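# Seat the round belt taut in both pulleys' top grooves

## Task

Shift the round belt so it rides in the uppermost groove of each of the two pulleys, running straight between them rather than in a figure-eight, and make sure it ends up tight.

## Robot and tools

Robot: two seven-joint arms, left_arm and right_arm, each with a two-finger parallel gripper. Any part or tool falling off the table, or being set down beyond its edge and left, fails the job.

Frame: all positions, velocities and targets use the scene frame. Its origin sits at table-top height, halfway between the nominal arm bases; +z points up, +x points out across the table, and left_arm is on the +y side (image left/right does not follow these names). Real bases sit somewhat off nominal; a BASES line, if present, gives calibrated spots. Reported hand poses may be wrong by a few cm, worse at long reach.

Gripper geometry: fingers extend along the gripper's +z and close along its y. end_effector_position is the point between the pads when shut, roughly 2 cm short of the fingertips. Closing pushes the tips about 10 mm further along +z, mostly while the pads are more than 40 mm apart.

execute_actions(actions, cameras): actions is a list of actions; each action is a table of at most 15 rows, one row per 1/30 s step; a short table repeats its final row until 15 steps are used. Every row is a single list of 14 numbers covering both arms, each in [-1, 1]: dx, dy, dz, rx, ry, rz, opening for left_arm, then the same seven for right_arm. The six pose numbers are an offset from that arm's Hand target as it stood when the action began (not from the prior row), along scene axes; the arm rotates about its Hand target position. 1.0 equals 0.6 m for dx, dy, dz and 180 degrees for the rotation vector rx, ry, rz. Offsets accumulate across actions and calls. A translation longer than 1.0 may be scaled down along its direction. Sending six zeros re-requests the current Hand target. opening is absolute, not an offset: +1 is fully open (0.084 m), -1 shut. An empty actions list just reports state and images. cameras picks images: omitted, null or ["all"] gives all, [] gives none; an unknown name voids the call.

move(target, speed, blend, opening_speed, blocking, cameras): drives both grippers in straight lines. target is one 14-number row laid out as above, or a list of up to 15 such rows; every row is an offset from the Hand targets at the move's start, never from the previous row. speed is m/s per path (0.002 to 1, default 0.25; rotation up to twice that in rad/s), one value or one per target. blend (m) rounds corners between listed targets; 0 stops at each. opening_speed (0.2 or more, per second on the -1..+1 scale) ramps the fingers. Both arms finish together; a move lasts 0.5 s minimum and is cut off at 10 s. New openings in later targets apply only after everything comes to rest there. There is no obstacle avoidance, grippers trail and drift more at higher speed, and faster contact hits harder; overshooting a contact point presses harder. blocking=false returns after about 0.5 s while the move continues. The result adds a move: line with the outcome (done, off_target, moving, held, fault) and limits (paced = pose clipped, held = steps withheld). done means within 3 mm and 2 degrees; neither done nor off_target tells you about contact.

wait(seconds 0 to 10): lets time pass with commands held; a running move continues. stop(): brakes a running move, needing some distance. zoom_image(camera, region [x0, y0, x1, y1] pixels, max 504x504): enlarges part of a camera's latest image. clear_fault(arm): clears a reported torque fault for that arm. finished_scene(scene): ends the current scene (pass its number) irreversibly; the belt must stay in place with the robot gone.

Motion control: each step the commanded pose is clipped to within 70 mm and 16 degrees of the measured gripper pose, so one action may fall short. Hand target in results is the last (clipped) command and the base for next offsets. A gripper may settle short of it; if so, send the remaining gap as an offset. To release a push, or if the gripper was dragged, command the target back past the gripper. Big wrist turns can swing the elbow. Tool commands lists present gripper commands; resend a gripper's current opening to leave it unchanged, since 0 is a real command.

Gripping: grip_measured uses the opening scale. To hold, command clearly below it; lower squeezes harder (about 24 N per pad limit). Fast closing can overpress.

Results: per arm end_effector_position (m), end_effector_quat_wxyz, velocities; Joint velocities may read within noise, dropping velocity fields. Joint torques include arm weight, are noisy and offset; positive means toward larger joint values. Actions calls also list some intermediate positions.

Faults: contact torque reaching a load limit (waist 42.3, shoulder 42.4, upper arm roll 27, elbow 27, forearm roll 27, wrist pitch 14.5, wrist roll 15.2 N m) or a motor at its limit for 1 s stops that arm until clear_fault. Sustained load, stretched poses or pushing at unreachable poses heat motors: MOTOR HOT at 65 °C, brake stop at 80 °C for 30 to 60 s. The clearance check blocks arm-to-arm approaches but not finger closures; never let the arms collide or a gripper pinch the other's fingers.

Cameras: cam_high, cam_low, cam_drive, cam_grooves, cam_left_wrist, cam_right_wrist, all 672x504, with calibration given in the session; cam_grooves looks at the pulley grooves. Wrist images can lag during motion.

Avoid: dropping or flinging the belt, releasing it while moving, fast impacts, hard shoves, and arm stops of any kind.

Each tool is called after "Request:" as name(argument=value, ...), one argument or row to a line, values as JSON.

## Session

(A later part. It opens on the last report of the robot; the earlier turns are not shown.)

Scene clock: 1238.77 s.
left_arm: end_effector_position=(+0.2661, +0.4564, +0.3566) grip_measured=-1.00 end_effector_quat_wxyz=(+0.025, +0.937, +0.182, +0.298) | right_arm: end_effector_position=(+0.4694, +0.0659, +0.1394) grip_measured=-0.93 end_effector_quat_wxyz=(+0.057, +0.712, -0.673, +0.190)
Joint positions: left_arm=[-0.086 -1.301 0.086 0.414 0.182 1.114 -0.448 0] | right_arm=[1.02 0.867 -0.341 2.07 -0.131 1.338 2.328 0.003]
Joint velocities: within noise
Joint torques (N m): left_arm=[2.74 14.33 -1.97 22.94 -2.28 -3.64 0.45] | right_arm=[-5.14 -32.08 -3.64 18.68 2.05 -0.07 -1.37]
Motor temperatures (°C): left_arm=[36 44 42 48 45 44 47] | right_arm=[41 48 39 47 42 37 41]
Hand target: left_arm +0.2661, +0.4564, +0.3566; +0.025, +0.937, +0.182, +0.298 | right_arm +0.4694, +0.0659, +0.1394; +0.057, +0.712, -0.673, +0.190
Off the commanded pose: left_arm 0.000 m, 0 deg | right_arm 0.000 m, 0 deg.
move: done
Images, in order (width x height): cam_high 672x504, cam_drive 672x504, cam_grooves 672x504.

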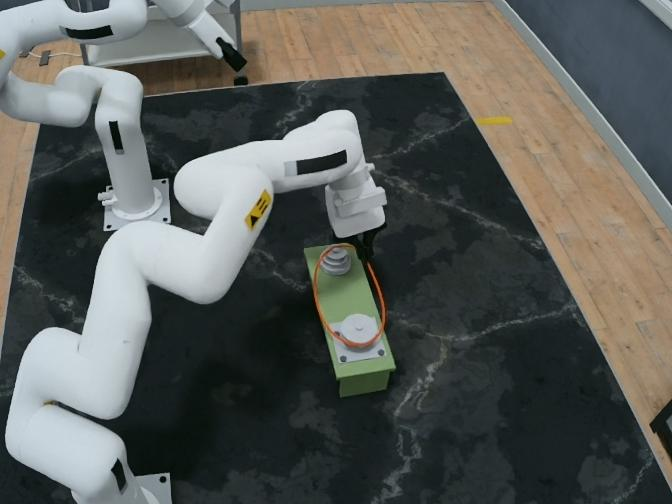

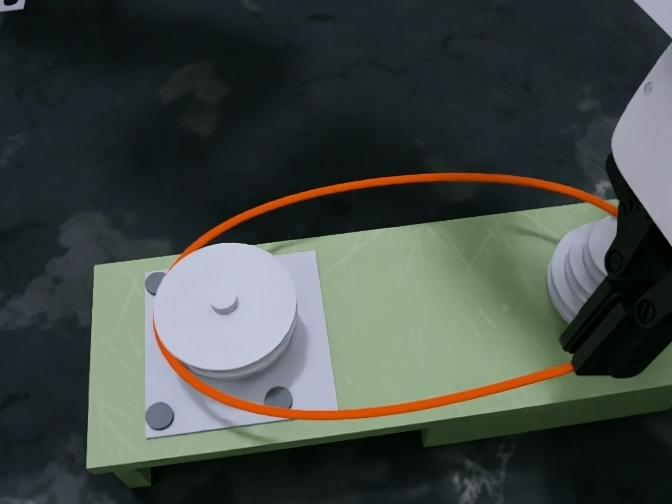

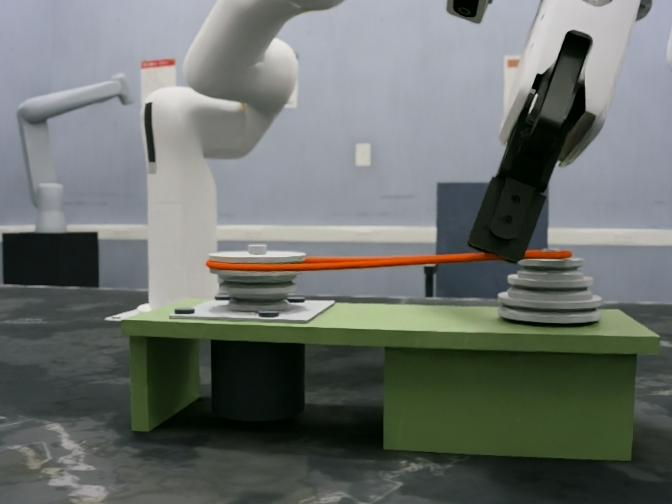

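Request:
execute_actions(
  actions=[],
)

Request:
zoom_image(
  camera="cam_drive",
  region=[472, 150, 672, 350],
)

Request:
zoom_image(
  camera="cam_grooves",
  region=[380, 130, 660, 350],
)

Scene clock: 1263.67 s.
left_arm: end_effector_position=(+0.2661, +0.4564, +0.3566) grip_measured=-1.00 end_effector_quat_wxyz=(+0.025, +0.937, +0.182, +0.298) | right_arm: end_effector_position=(+0.4694, +0.0659, +0.1394) grip_measured=-0.93 end_effector_quat_wxyz=(+0.057, +0.712, -0.673, +0.190)
Joint positions: left_arm=[-0.086 -1.301 0.086 0.414 0.182 1.114 -0.448 0] | right_arm=[1.02 0.867 -0.341 2.07 -0.131 1.338 2.328 0.003]
Joint velocities: within noise
Joint torques (N m): left_arm=[2.83 14.34 -1.78 22.92 -2.5 -3.68 0.36] | right_arm=[-4.54 -33.39 -5.13 16.7 1.84 -1.1 -1.29]
Motor temperatures (°C): left_arm=[36 44 42 48 45 44 47] | right_arm=[41 48 38 48 42 37 41]
Hand target: left_arm +0.2661, +0.4564, +0.3566; +0.025, +0.937, +0.182, +0.298 | right_arm +0.4694, +0.0659, +0.1394; +0.057, +0.712, -0.673, +0.190
Tool commands: left_gripper/opening=-1.0 right_gripper/opening=-1.0
Off the commanded pose: left_arm 0.000 m, 0 deg | right_arm 0.000 m, 0 deg.
camera_calibration:
cam_left_wrist: T_world_to_cam=[[0.313296, -0.938889, 0.142596, 0.325205], [-0.758881, -0.337791, -0.556774, 0.621563], [0.570917, 0.066222, -0.818333, 0.242714], [0, 0, 0, 1]] pos_world=[0.231237, 0.499217, 0.498318]
cam_right_wrist: T_world_to_cam=[[-0.981396, -0.0872834, -0.171008, 0.525455], [-0.0226176, 0.937046, -0.348473, 0.0628339], [0.190658, -0.338122, -0.921587, 0.192977], [0, 0, 0, 1]] pos_world=[0.480308, 0.0522351, 0.289598]

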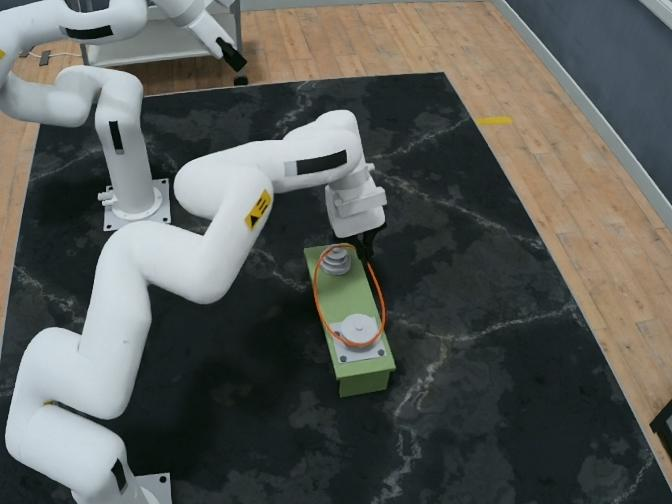

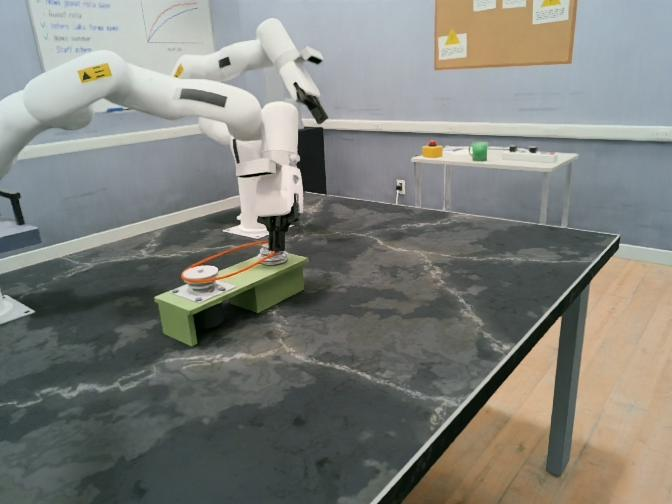

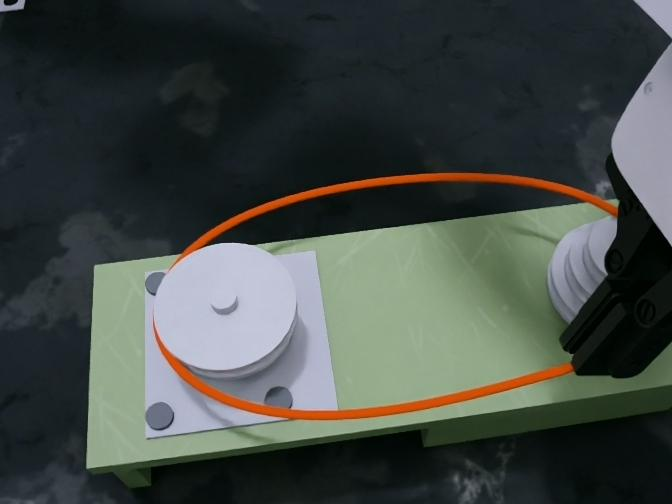

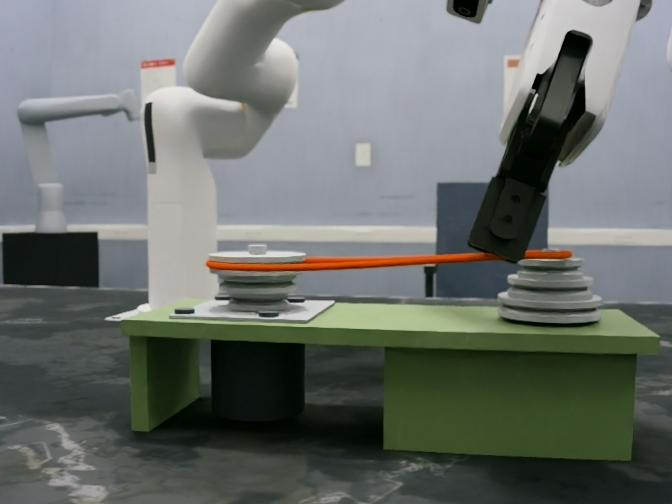

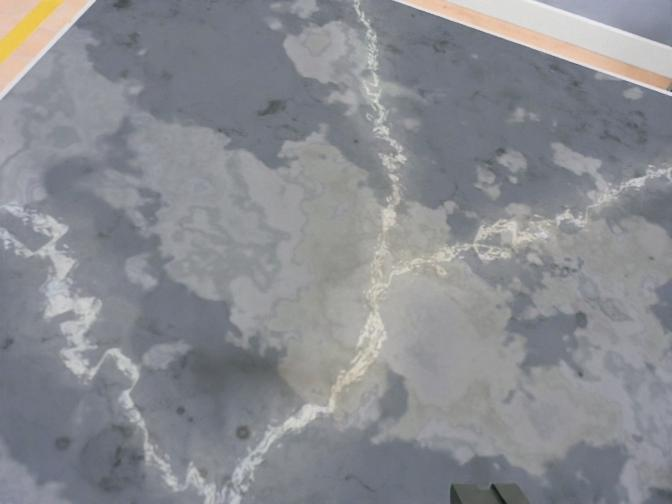

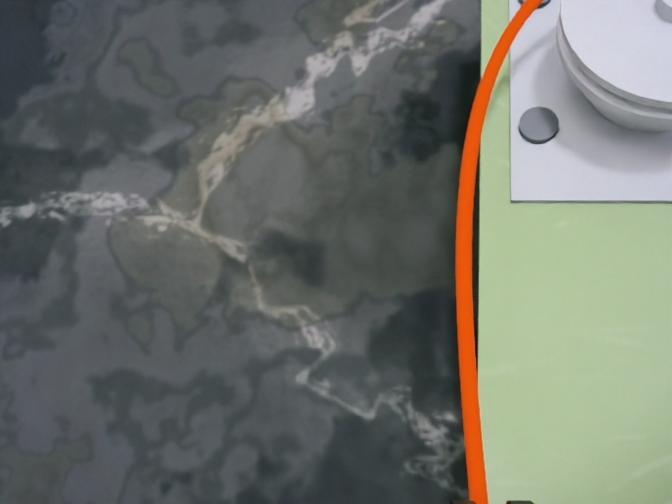

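Scaled by 2.520 from the camera's 672x504 image, which has a finer 960x720 frame.

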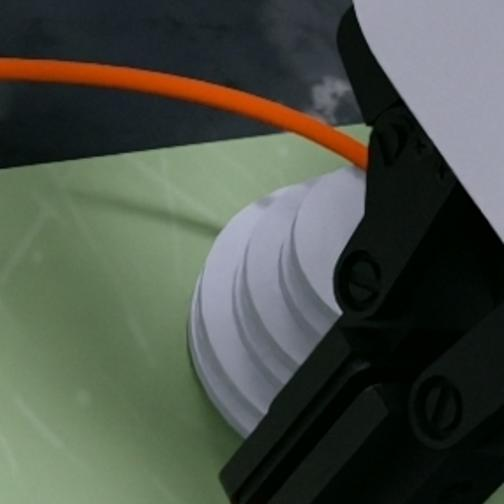

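Scaled by 1.800 from the camera's 672x504 image, which has a finer 960x720 frame.

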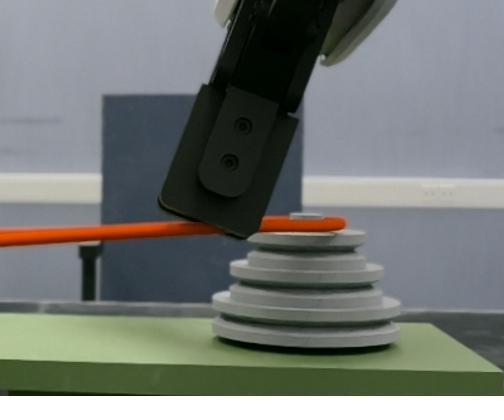

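Request:
move(
  target=[
    [0,0,0,0,0,0,-1,0,0,0,0,0,0,-0.5],
    [0,0,0,0,0,0,-1,0.007,-0.037,-0.003,0,0,0,-0.5],
    [0,0,0,0,0,0,-1,0.007,-0.037,-0.003,0,0,0,-1],
  ],
  speed=0.03,
  cameras=["cam_drive","cam_grooves"],
)

Request:
zoom_image(
  camera="cam_drive",
  region=[472, 150, 672, 350],
)

Request:
zoom_image(
  camera="cam_grooves",
  region=[380, 130, 660, 350],
)

Scene clock: 1277.67 s.
left_arm: end_effector_position=(+0.2661, +0.4564, +0.3566) grip_measured=-1.00 end_effector_quat_wxyz=(+0.025, +0.937, +0.182, +0.298) | right_arm: end_effector_position=(+0.4736, +0.0437, +0.1376) grip_measured=-1.00 end_effector_quat_wxyz=(+0.057, +0.712, -0.673, +0.190)
Joint positions: left_arm=[-0.086 -1.301 0.086 0.414 0.182 1.114 -0.448 0] | right_arm=[1.016 0.804 -0.352 1.951 -0.143 1.276 2.314 0]
Joint velocities: within noise
Joint torques (N m): left_arm=[2.69 13.97 -2.08 22.88 -2.32 -3.67 0.53] | right_arm=[-4.48 -45.27 -9.45 12.42 -2.8 -3.01 -1.38]
Motor temperatures (°C): left_arm=[36 44 42 48 45 44 47] | right_arm=[41 48 38 48 42 37 41]
Hand target: left_arm +0.2661, +0.4564, +0.3566; +0.025, +0.937, +0.182, +0.298 | right_arm +0.4736, +0.0437, +0.1376; +0.057, +0.712, -0.673, +0.190
Off the commanded pose: left_arm 0.000 m, 0 deg | right_arm 0.000 m, 0 deg.
move: done
Images, in order (width x height): cam_drive 672x504, cam_grooves 672x504.

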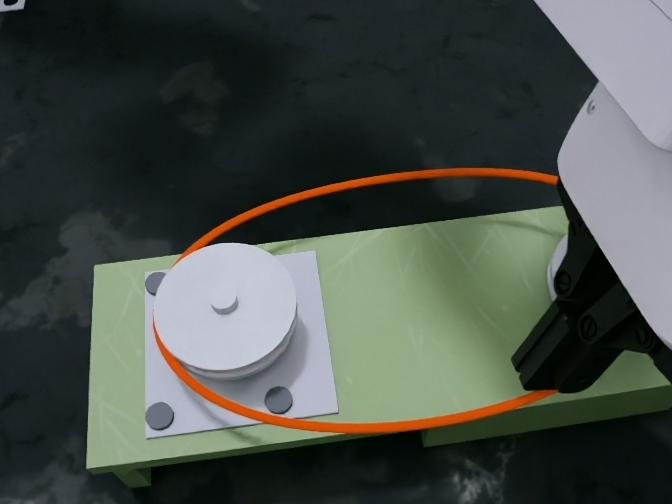

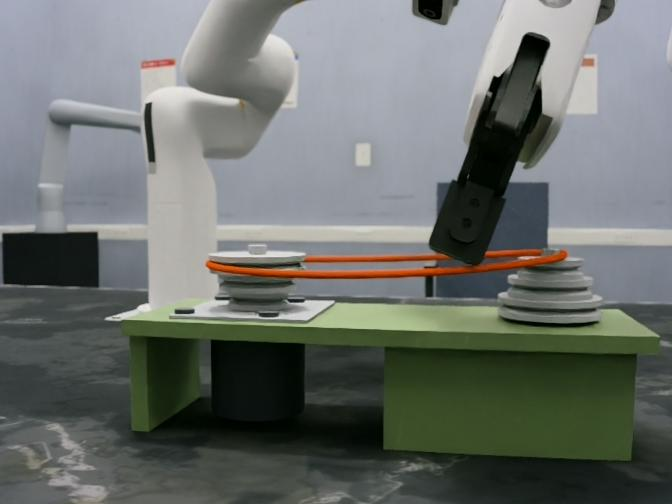

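Scaled by 2.520 from the camera's 672x504 image, which has a finer 960x720 frame.

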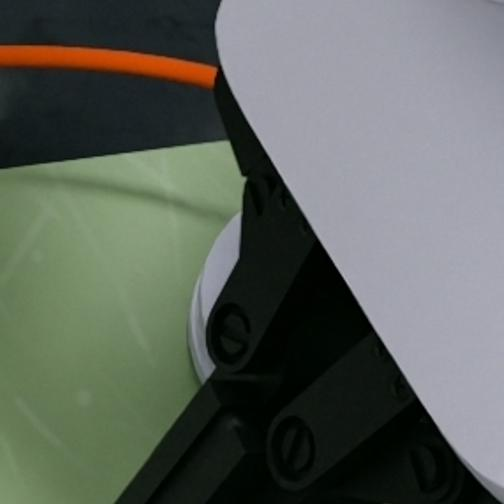

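Scaled by 1.800 from the camera's 672x504 image, which has a finer 960x720 frame.

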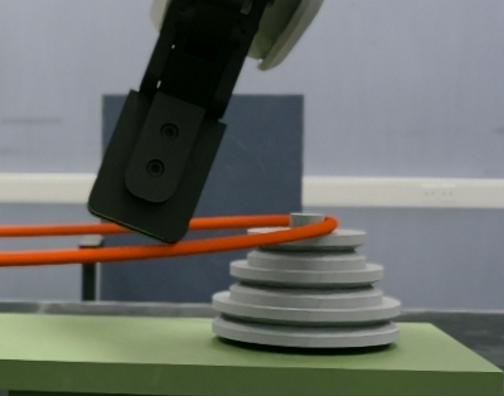

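Request:
move(
  target=[
    [0,0,0,0,0,0,-1,0,0,0.06,0,0,0,-1],
    [0,0,0,0,0,0,-1,0.014,0.008,0.06,0,0,0,-0.4],
    [0,0,0,0,0,0,-1,0.014,0.008,-0.011,0,0,0,-0.4],
  ],
  speed=0.05,
  cameras=["cam_drive","cam_grooves","cam_right_wrist"],
)

Request:
zoom_image(
  camera="cam_grooves",
  region=[380, 130, 660, 350],
)

Scene clock: 1292.17 s.
left_arm: end_effector_position=(+0.2661, +0.4564, +0.3566) grip_measured=-1.00 end_effector_quat_wxyz=(+0.025, +0.937, +0.182, +0.298) | right_arm: end_effector_position=(+0.4820, +0.0485, +0.1311) grip_measured=-0.42 end_effector_quat_wxyz=(+0.057, +0.712, -0.673, +0.190)
Joint positions: left_arm=[-0.086 -1.301 0.086 0.414 0.182 1.114 -0.448 0] | right_arm=[0.999 0.853 -0.348 2.018 -0.133 1.291 2.306 0.026]
Joint velocities: within noise
Joint torques (N m): left_arm=[2.75 14.14 -1.85 22.94 -2.39 -3.63 0.43] | right_arm=[6.42 -31.64 -3.89 12.21 1.94 -3.22 1.54]
Motor temperatures (°C): left_arm=[36 44 42 48 45 44 47] | right_arm=[41 49 39 48 43 37 41]
Hand target: left_arm +0.2661, +0.4564, +0.3566; +0.025, +0.937, +0.182, +0.298 | right_arm +0.4820, +0.0485, +0.1310; +0.057, +0.712, -0.673, +0.190
Off the commanded pose: left_arm 0.000 m, 0 deg | right_arm 0.000 m, 0 deg.
move: done
camera_calibration:
cam_right_wrist: T_world_to_cam=[[-0.981396, -0.0872834, -0.171008, 0.534882], [-0.0226176, 0.937046, -0.348473, 0.0765311], [0.190658, -0.338122, -0.921587, 0.177042], [0, 0, 0, 1]] pos_world=[0.492908, 0.0348351, 0.281298]
Images, in order (width x height): cam_drive 672x504, cam_grooves 672x504, cam_right_wrist 672x504.

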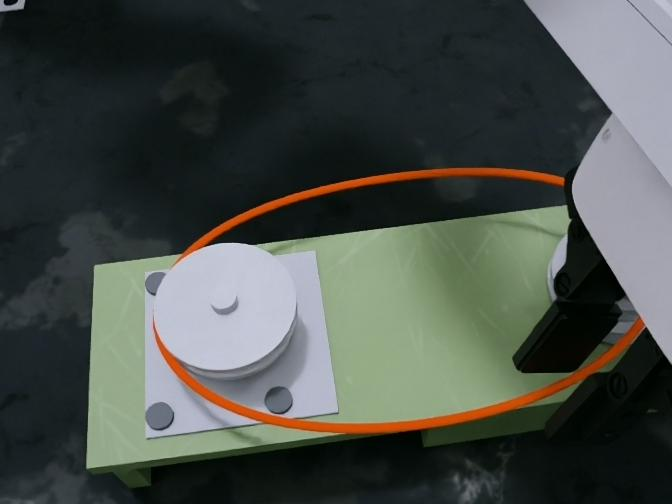

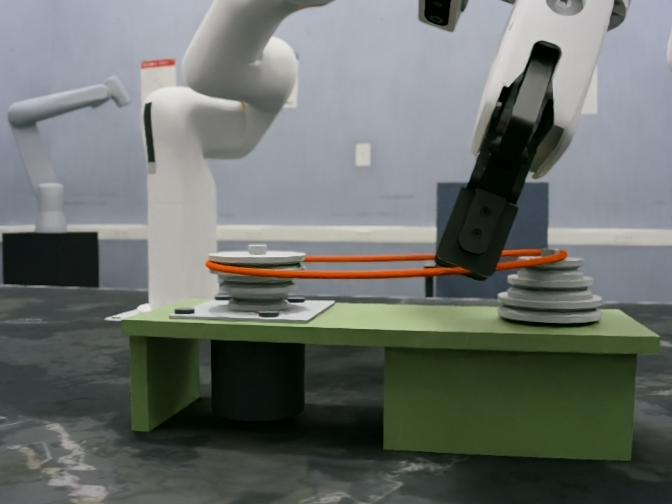

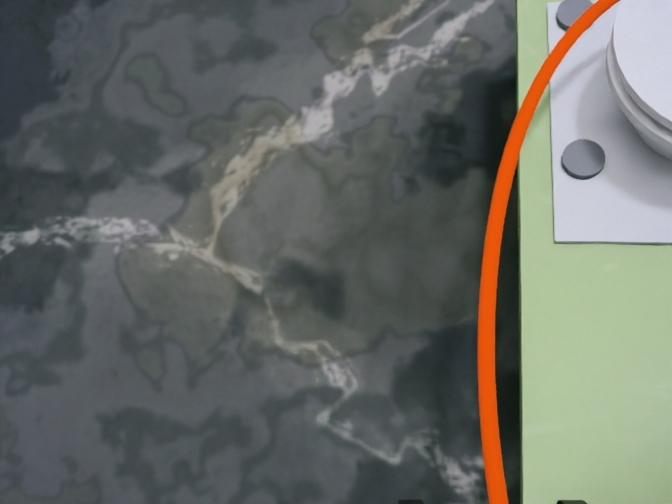

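Scaled by 1.800 from the camera's 672x504 image, which has a finer 960x720 frame.

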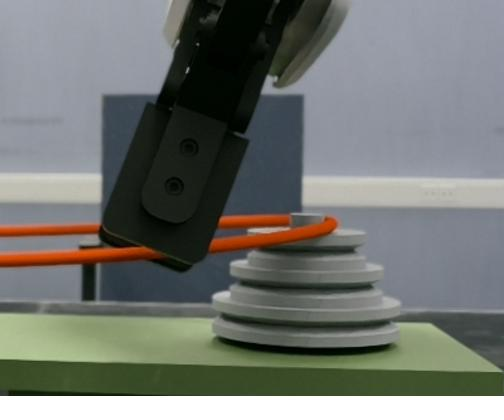

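Request:
zoom_image(
  camera="cam_grooves",
  region=[420, 200, 580, 310],
)

Request:
zoom_image(
  camera="cam_drive",
  region=[500, 250, 672, 450],
)

Scaled by 3.150 from the camera's 672x504 image, which has a finer 960x720 frame.

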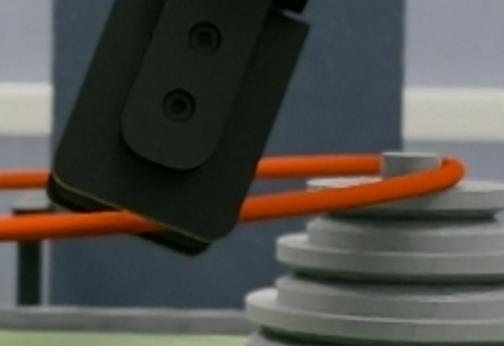

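Scaled by 2.520 from the camera's 672x504 image, which has a finer 960x720 frame.

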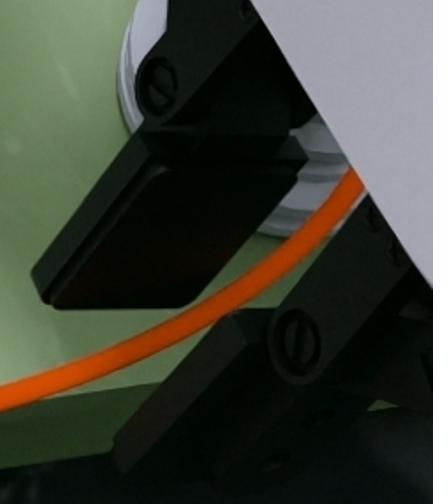

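Request:
move(
  target=[
    [0,0,0,0,0,0,-1,0,0,-0.009,0,0,0.06,-0.4],
    [0,0,0,0,0,0,-1,0,0,-0.009,0,0,0.06,-1],
  ],
  speed=0.05,
  cameras=["cam_drive","cam_grooves","cam_right_wrist"],
)

Request:
zoom_image(
  camera="cam_grooves",
  region=[380, 130, 660, 350],
)

Request:
zoom_image(
  camera="cam_drive",
  region=[472, 150, 672, 350],
)

Scene clock: 1304.07 s.
left_arm: end_effector_position=(+0.2661, +0.4564, +0.3566) grip_measured=-1.00 end_effector_quat_wxyz=(+0.025, +0.937, +0.182, +0.298) | right_arm: end_effector_position=(+0.4820, +0.0485, +0.1256) grip_measured=-0.92 end_effector_quat_wxyz=(+0.039, +0.773, -0.603, +0.194)
Joint positions: left_arm=[-0.086 -1.301 0.086 0.414 0.182 1.114 -0.448 0] | right_arm=[1.009 0.776 -0.328 1.861 -0.187 1.142 2.171 0.004]
Joint velocities: within noise
Joint torques (N m): left_arm=[2.79 14.01 -1.86 22.96 -2.39 -3.63 0.43] | right_arm=[5.72 -45.09 -4.36 12.6 -3.04 -3.26 -1.41]
Motor temperatures (°C): left_arm=[36 44 42 48 45 44 47] | right_arm=[41 49 38 47 43 37 41]
Hand target: left_arm +0.2661, +0.4564, +0.3566; +0.025, +0.937, +0.182, +0.298 | right_arm +0.4820, +0.0485, +0.1256; +0.039, +0.773, -0.603, +0.194
Off the commanded pose: left_arm 0.000 m, 0 deg | right_arm 0.000 m, 0 deg.
move: done
camera_calibration:
cam_right_wrist: T_world_to_cam=[[-0.947676, -0.269588, -0.170976, 0.526466], [-0.197759, 0.916206, -0.348509, 0.160073], [0.250603, -0.296462, -0.92158, 0.14106], [0, 0, 0, 1]] pos_world=[0.495225, 0.0370878, 0.275798]
Images, in order (width x height): cam_drive 672x504, cam_grooves 672x504, cam_right_wrist 672x504.

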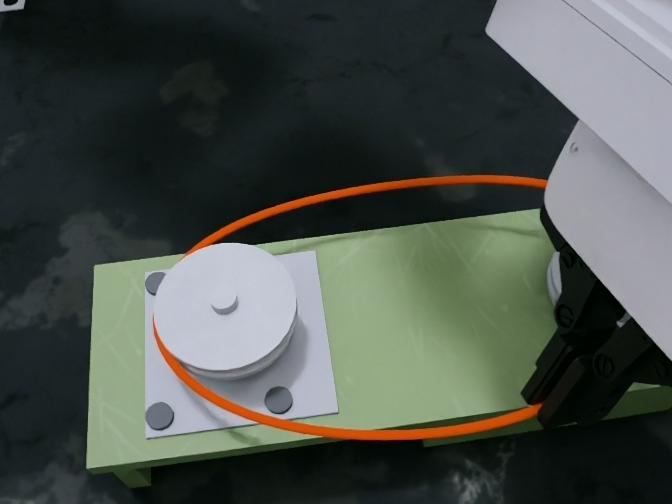

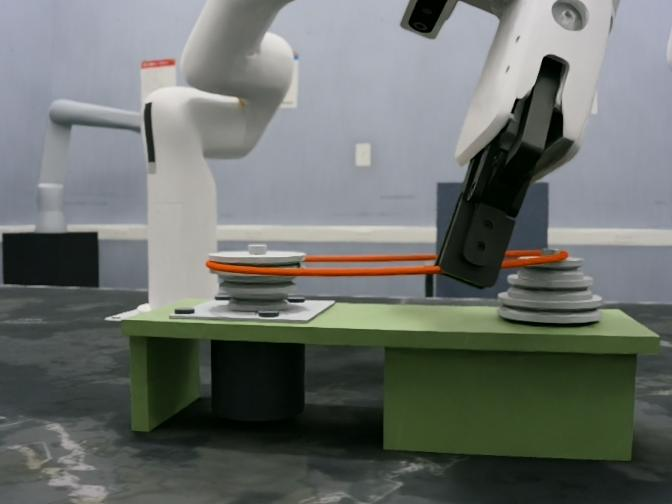

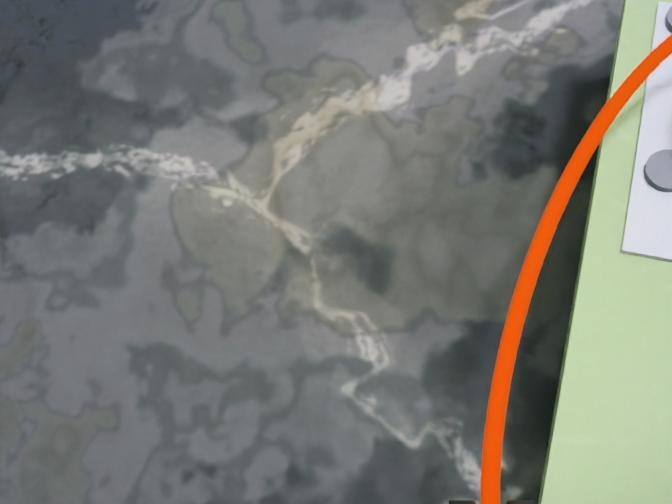

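Scaled by 1.800 from the camera's 672x504 image, which has a finer 960x720 frame.

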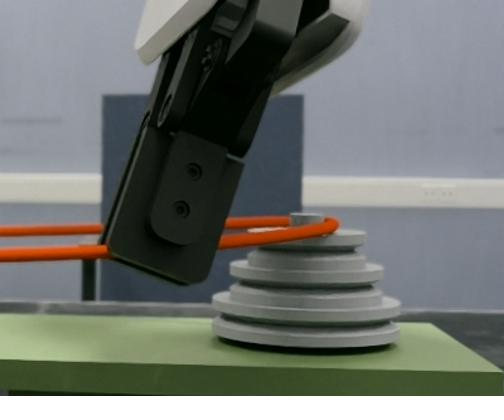

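Scaled by 2.520 from the camera's 672x504 image, which has a finer 960x720 frame.

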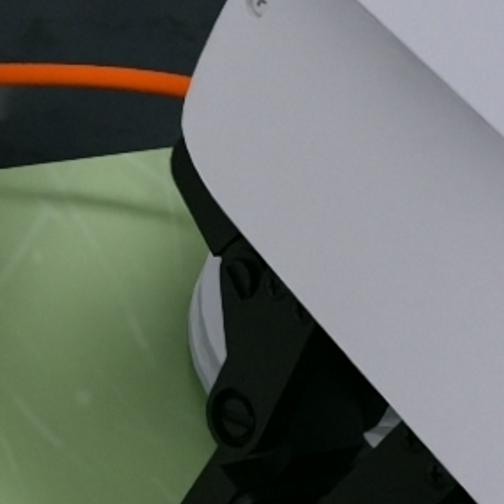

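Request:
move(
  target=[
    [0,0,0,0,0,0,-1,0,0,0.015,0,0,0,-1],
    [0,0,0,0,0,0,-1,-0.003,0.027,0.020,0,0,0,-1],
    [0,0,0,0,0,0,-1,-0.008,0.043,0.020,0,0,0,-1],
  ],
  speed=0.04,
  cameras=["cam_drive","cam_grooves","cam_high"],
)

Request:
zoom_image(
  camera="cam_grooves",
  region=[380, 130, 660, 350],
)

Request:
zoom_image(
  camera="cam_drive",
  region=[472, 150, 672, 350],
)

Request:
zoom_image(
  camera="cam_high",
  region=[280, 200, 420, 360],
)

Scene clock: 1310.57 s.
left_arm: end_effector_position=(+0.2661, +0.4564, +0.3566) grip_measured=-1.00 end_effector_quat_wxyz=(+0.025, +0.937, +0.182, +0.298) | right_arm: end_effector_position=(+0.4772, +0.0743, +0.1376) grip_measured=-0.92 end_effector_quat_wxyz=(+0.039, +0.773, -0.603, +0.194)
Joint positions: left_arm=[-0.086 -1.301 0.086 0.414 0.182 1.114 -0.448 0] | right_arm=[1.018 0.834 -0.318 1.999 -0.174 1.23 2.18 0.004]
Joint velocities: within noise
Joint torques (N m): left_arm=[2.57 14.16 -1.88 23.04 -2.36 -3.67 0.49] | right_arm=[6.35 -31.42 -3.14 19.06 2.04 -0.43 1.52]
Motor temperatures (°C): left_arm=[36 44 42 48 45 44 47] | right_arm=[41 49 38 47 43 37 41]
Hand target: left_arm +0.2661, +0.4564, +0.3566; +0.025, +0.937, +0.182, +0.298 | right_arm +0.4772, +0.0743, +0.1376; +0.039, +0.773, -0.603, +0.194
Off the commanded pose: left_arm 0.000 m, 0 deg | right_arm 0.000 m, 0 deg.
move: done
Images, in order (width x height): cam_high 672x504, cam_drive 672x504, cam_grooves 672x504.

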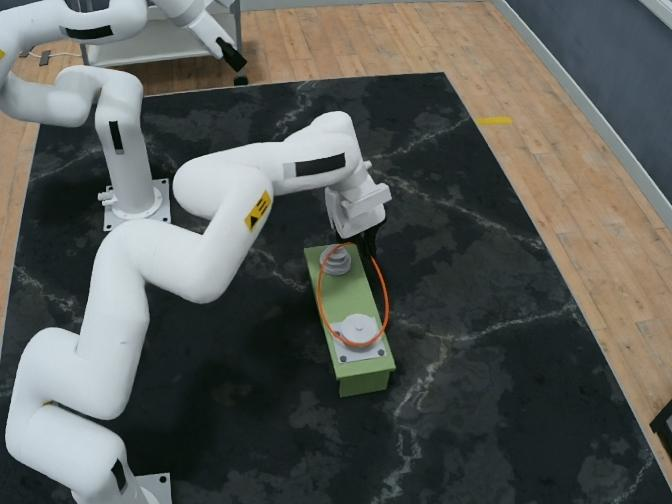

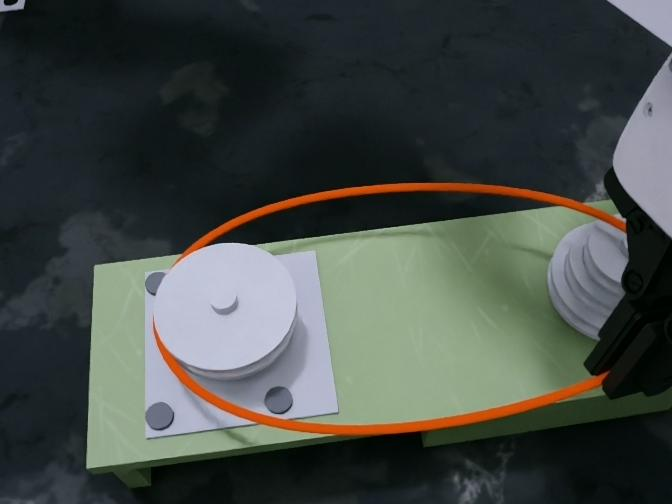

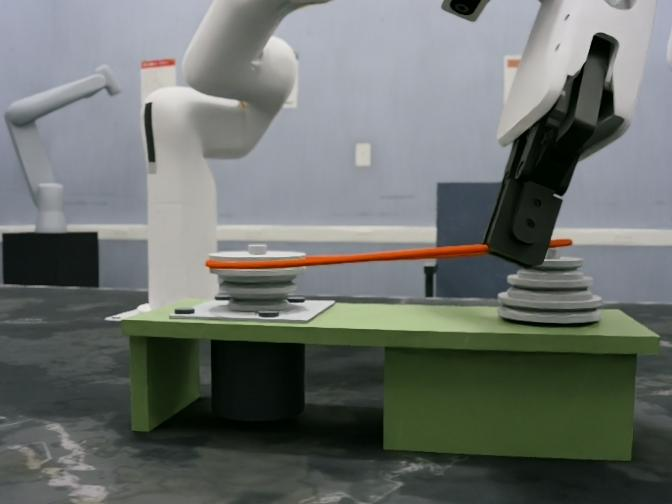

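Scaled by 1.800 from the camera's 672x504 image, which has a finer 960x720 frame.

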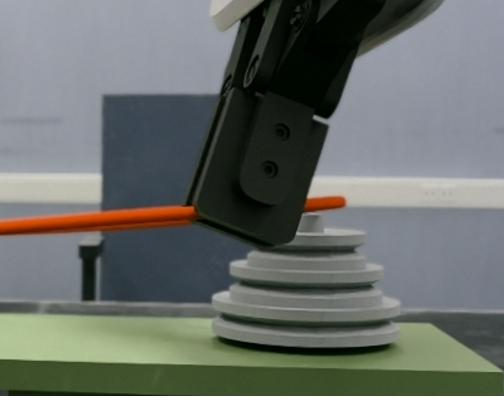

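Scaled by 2.520 from the camera's 672x504 image, which has a finer 960x720 frame.

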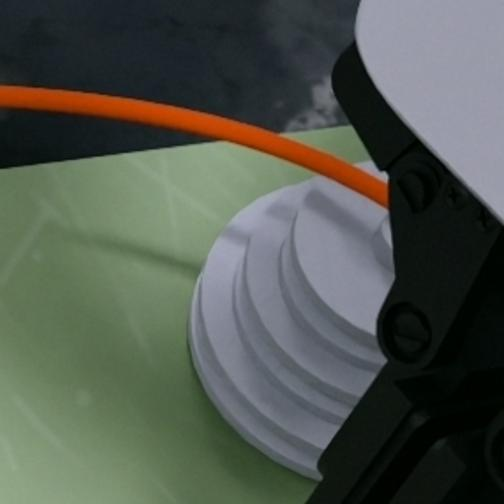

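Scaled by 3.150 from the camera's 672x504 image, which has a finer 960x720 frame.

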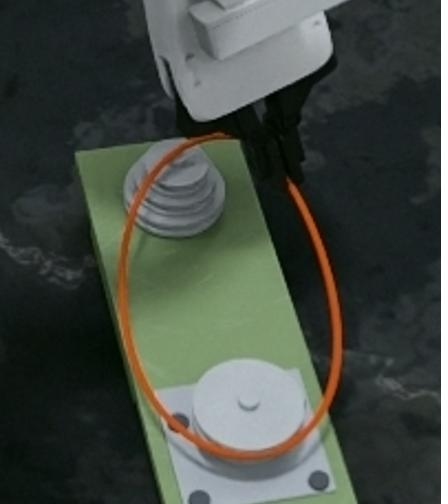

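Request:
move(
  target=[0,0,0,0,0,0,-1,-0.02,0.024,0,0,0,0,-1],
  speed=0.04,
  cameras=["cam_drive","cam_grooves","cam_high"],
)

Request:
zoom_image(
  camera="cam_grooves",
  region=[380, 130, 660, 350],
)

Request:
zoom_image(
  camera="cam_drive",
  region=[472, 150, 672, 350],
)

Request:
zoom_image(
  camera="cam_high",
  region=[280, 200, 420, 360],
)

Scene clock: 1315.93 s.
left_arm: end_effector_position=(+0.2661, +0.4564, +0.3566) grip_measured=-1.00 end_effector_quat_wxyz=(+0.025, +0.937, +0.182, +0.298) | right_arm: end_effector_position=(+0.4652, +0.0887, +0.1376) grip_measured=-0.92 end_effector_quat_wxyz=(+0.039, +0.773, -0.603, +0.194)
Joint positions: left_arm=[-0.086 -1.301 0.086 0.414 0.182 1.114 -0.448 0] | right_arm=[1.04 0.847 -0.313 2.026 -0.172 1.253 2.204 0.004]
Joint velocities: within noise
Joint torques (N m): left_arm=[2.58 13.98 -1.84 22.95 -2.37 -3.67 0.4] | right_arm=[6.42 -32.23 -3.25 19.02 2.18 -0.35 1.51]
Motor temperatures (°C): left_arm=[36 44 41 48 45 44 47] | right_arm=[41 49 38 48 43 37 41]
Hand target: left_arm +0.2661, +0.4564, +0.3566; +0.025, +0.937, +0.182, +0.298 | right_arm +0.4652, +0.0887, +0.1376; +0.039, +0.773, -0.603, +0.194
Off the commanded pose: left_arm 0.000 m, 0 deg | right_arm 0.000 m, 0 deg.
move: done
Images, in order (width x height): cam_high 672x504, cam_drive 672x504, cam_grooves 672x504.

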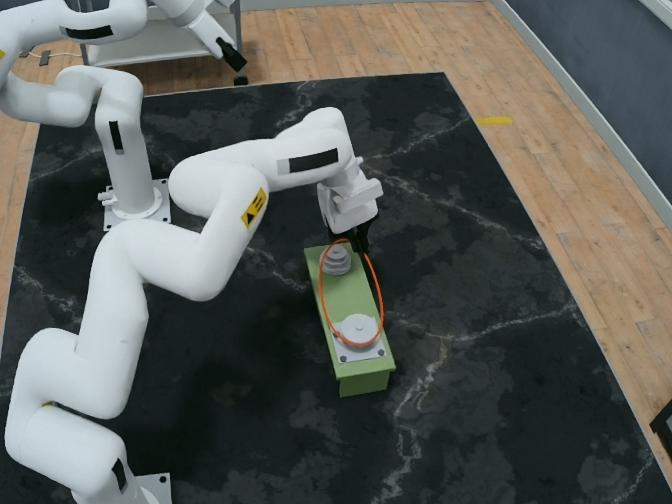

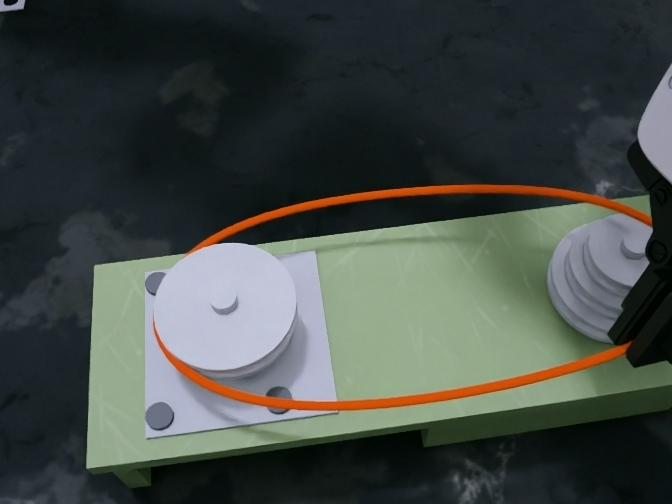

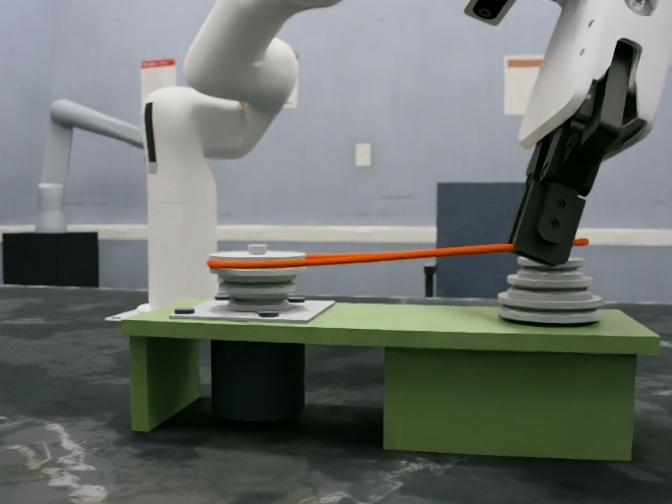

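Scaled by 1.800 from the camera's 672x504 image, which has a finer 960x720 frame.

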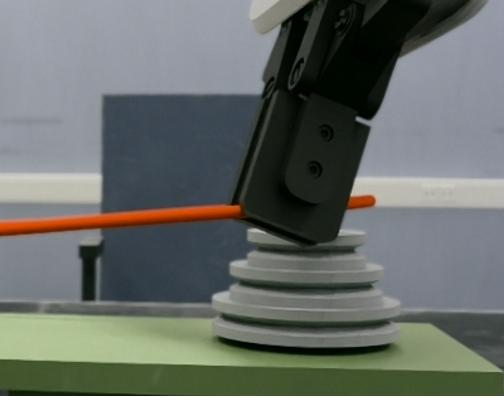

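Scaled by 2.520 from the camera's 672x504 image, which has a finer 960x720 frame.

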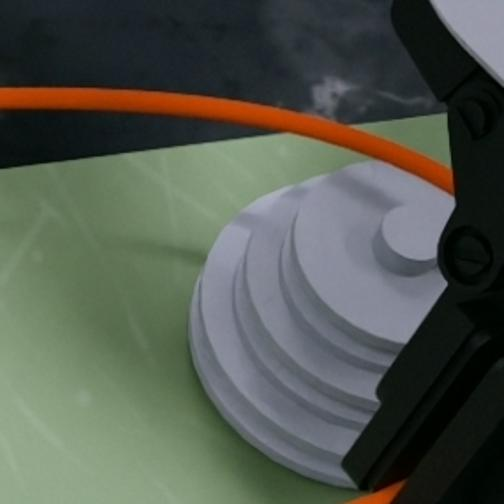

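Scaled by 3.150 from the camera's 672x504 image, which has a finer 960x720 frame.

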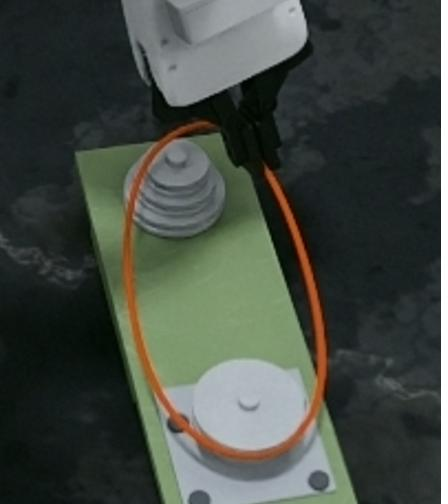

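Request:
move(
  target=[0,0,0,0,0,0,-1,-0.009,0.003,0,0,0,0.055,-1],
  speed=0.04,
  cameras=["cam_drive","cam_grooves","cam_high"],
)

Request:
zoom_image(
  camera="cam_grooves",
  region=[380, 130, 660, 350],
)

Request:
zoom_image(
  camera="cam_drive",
  region=[472, 150, 672, 350],
)

Request:
zoom_image(
  camera="cam_high",
  region=[280, 200, 420, 360],
)

Scene clock: 1324.10 s.
left_arm: end_effector_position=(+0.2661, +0.4564, +0.3566) grip_measured=-1.00 end_effector_quat_wxyz=(+0.025, +0.937, +0.182, +0.298) | right_arm: end_effector_position=(+0.4598, +0.0905, +0.1376) grip_measured=-0.92 end_effector_quat_wxyz=(+0.022, +0.822, -0.534, +0.197)
Joint positions: left_arm=[-0.086 -1.301 0.086 0.414 0.182 1.114 -0.448 0] | right_arm=[1.053 0.761 -0.293 1.871 -0.22 1.123 2.084 0.004]
Joint velocities: within noise
Joint torques (N m): left_arm=[2.75 13.9 -1.83 22.85 -2.25 -3.58 0.35] | right_arm=[6.21 -45.65 -2.87 12.59 -2.86 -3.49 -1.39]
Motor temperatures (°C): left_arm=[36 44 41 48 45 44 47] | right_arm=[41 49 38 48 43 37 41]
Hand target: left_arm +0.2661, +0.4564, +0.3566; +0.025, +0.937, +0.182, +0.298 | right_arm +0.4598, +0.0905, +0.1376; +0.022, +0.822, -0.534, +0.197
Off the commanded pose: left_arm 0.000 m, 0 deg | right_arm 0.000 m, 0 deg.
move: done
Images, in order (width x height): cam_high 672x504, cam_drive 672x504, cam_grooves 672x504.

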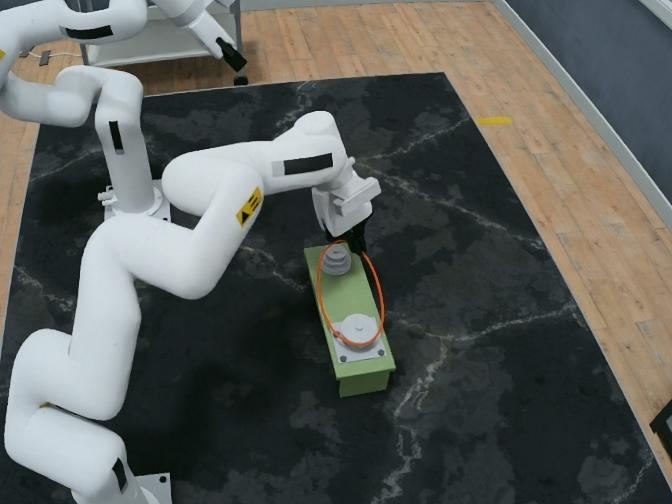

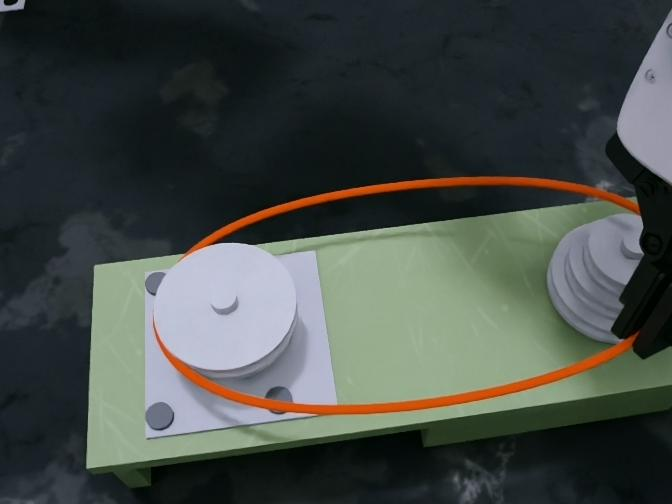

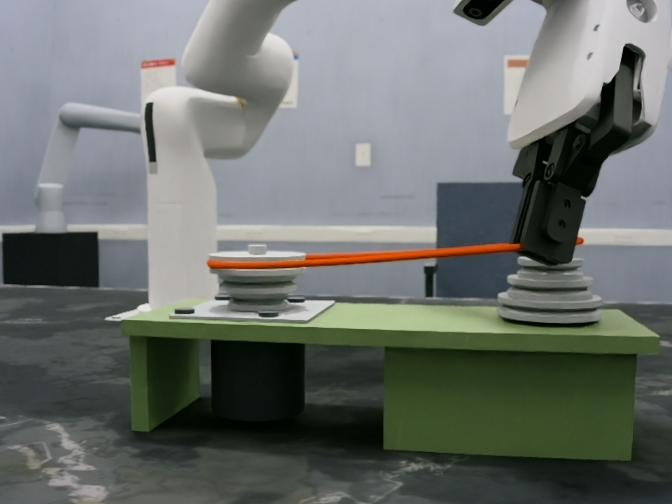

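Scaled by 1.800 from the camera's 672x504 image, which has a finer 960x720 frame.

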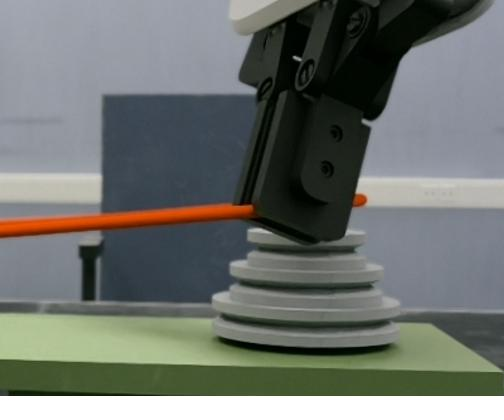

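Scaled by 2.520 from the camera's 672x504 image, which has a finer 960x720 frame.

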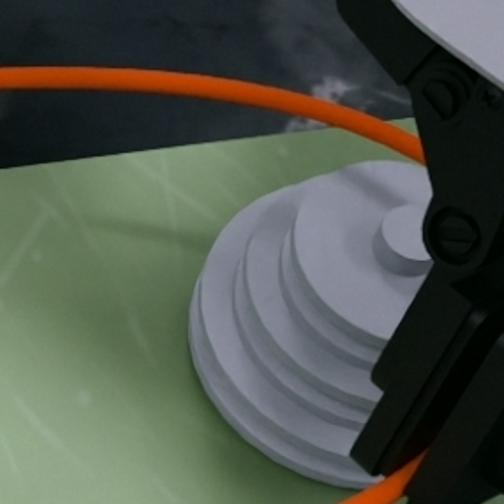

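Scaled by 3.150 from the camera's 672x504 image, which has a finer 960x720 frame.

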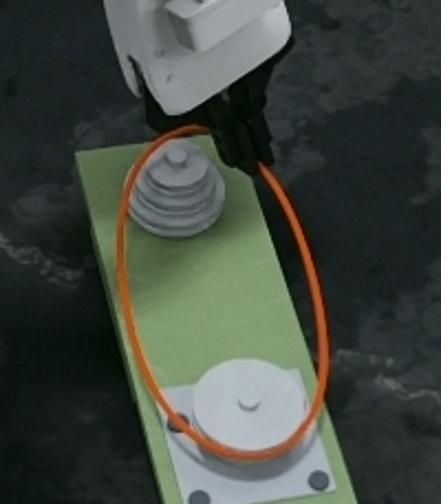

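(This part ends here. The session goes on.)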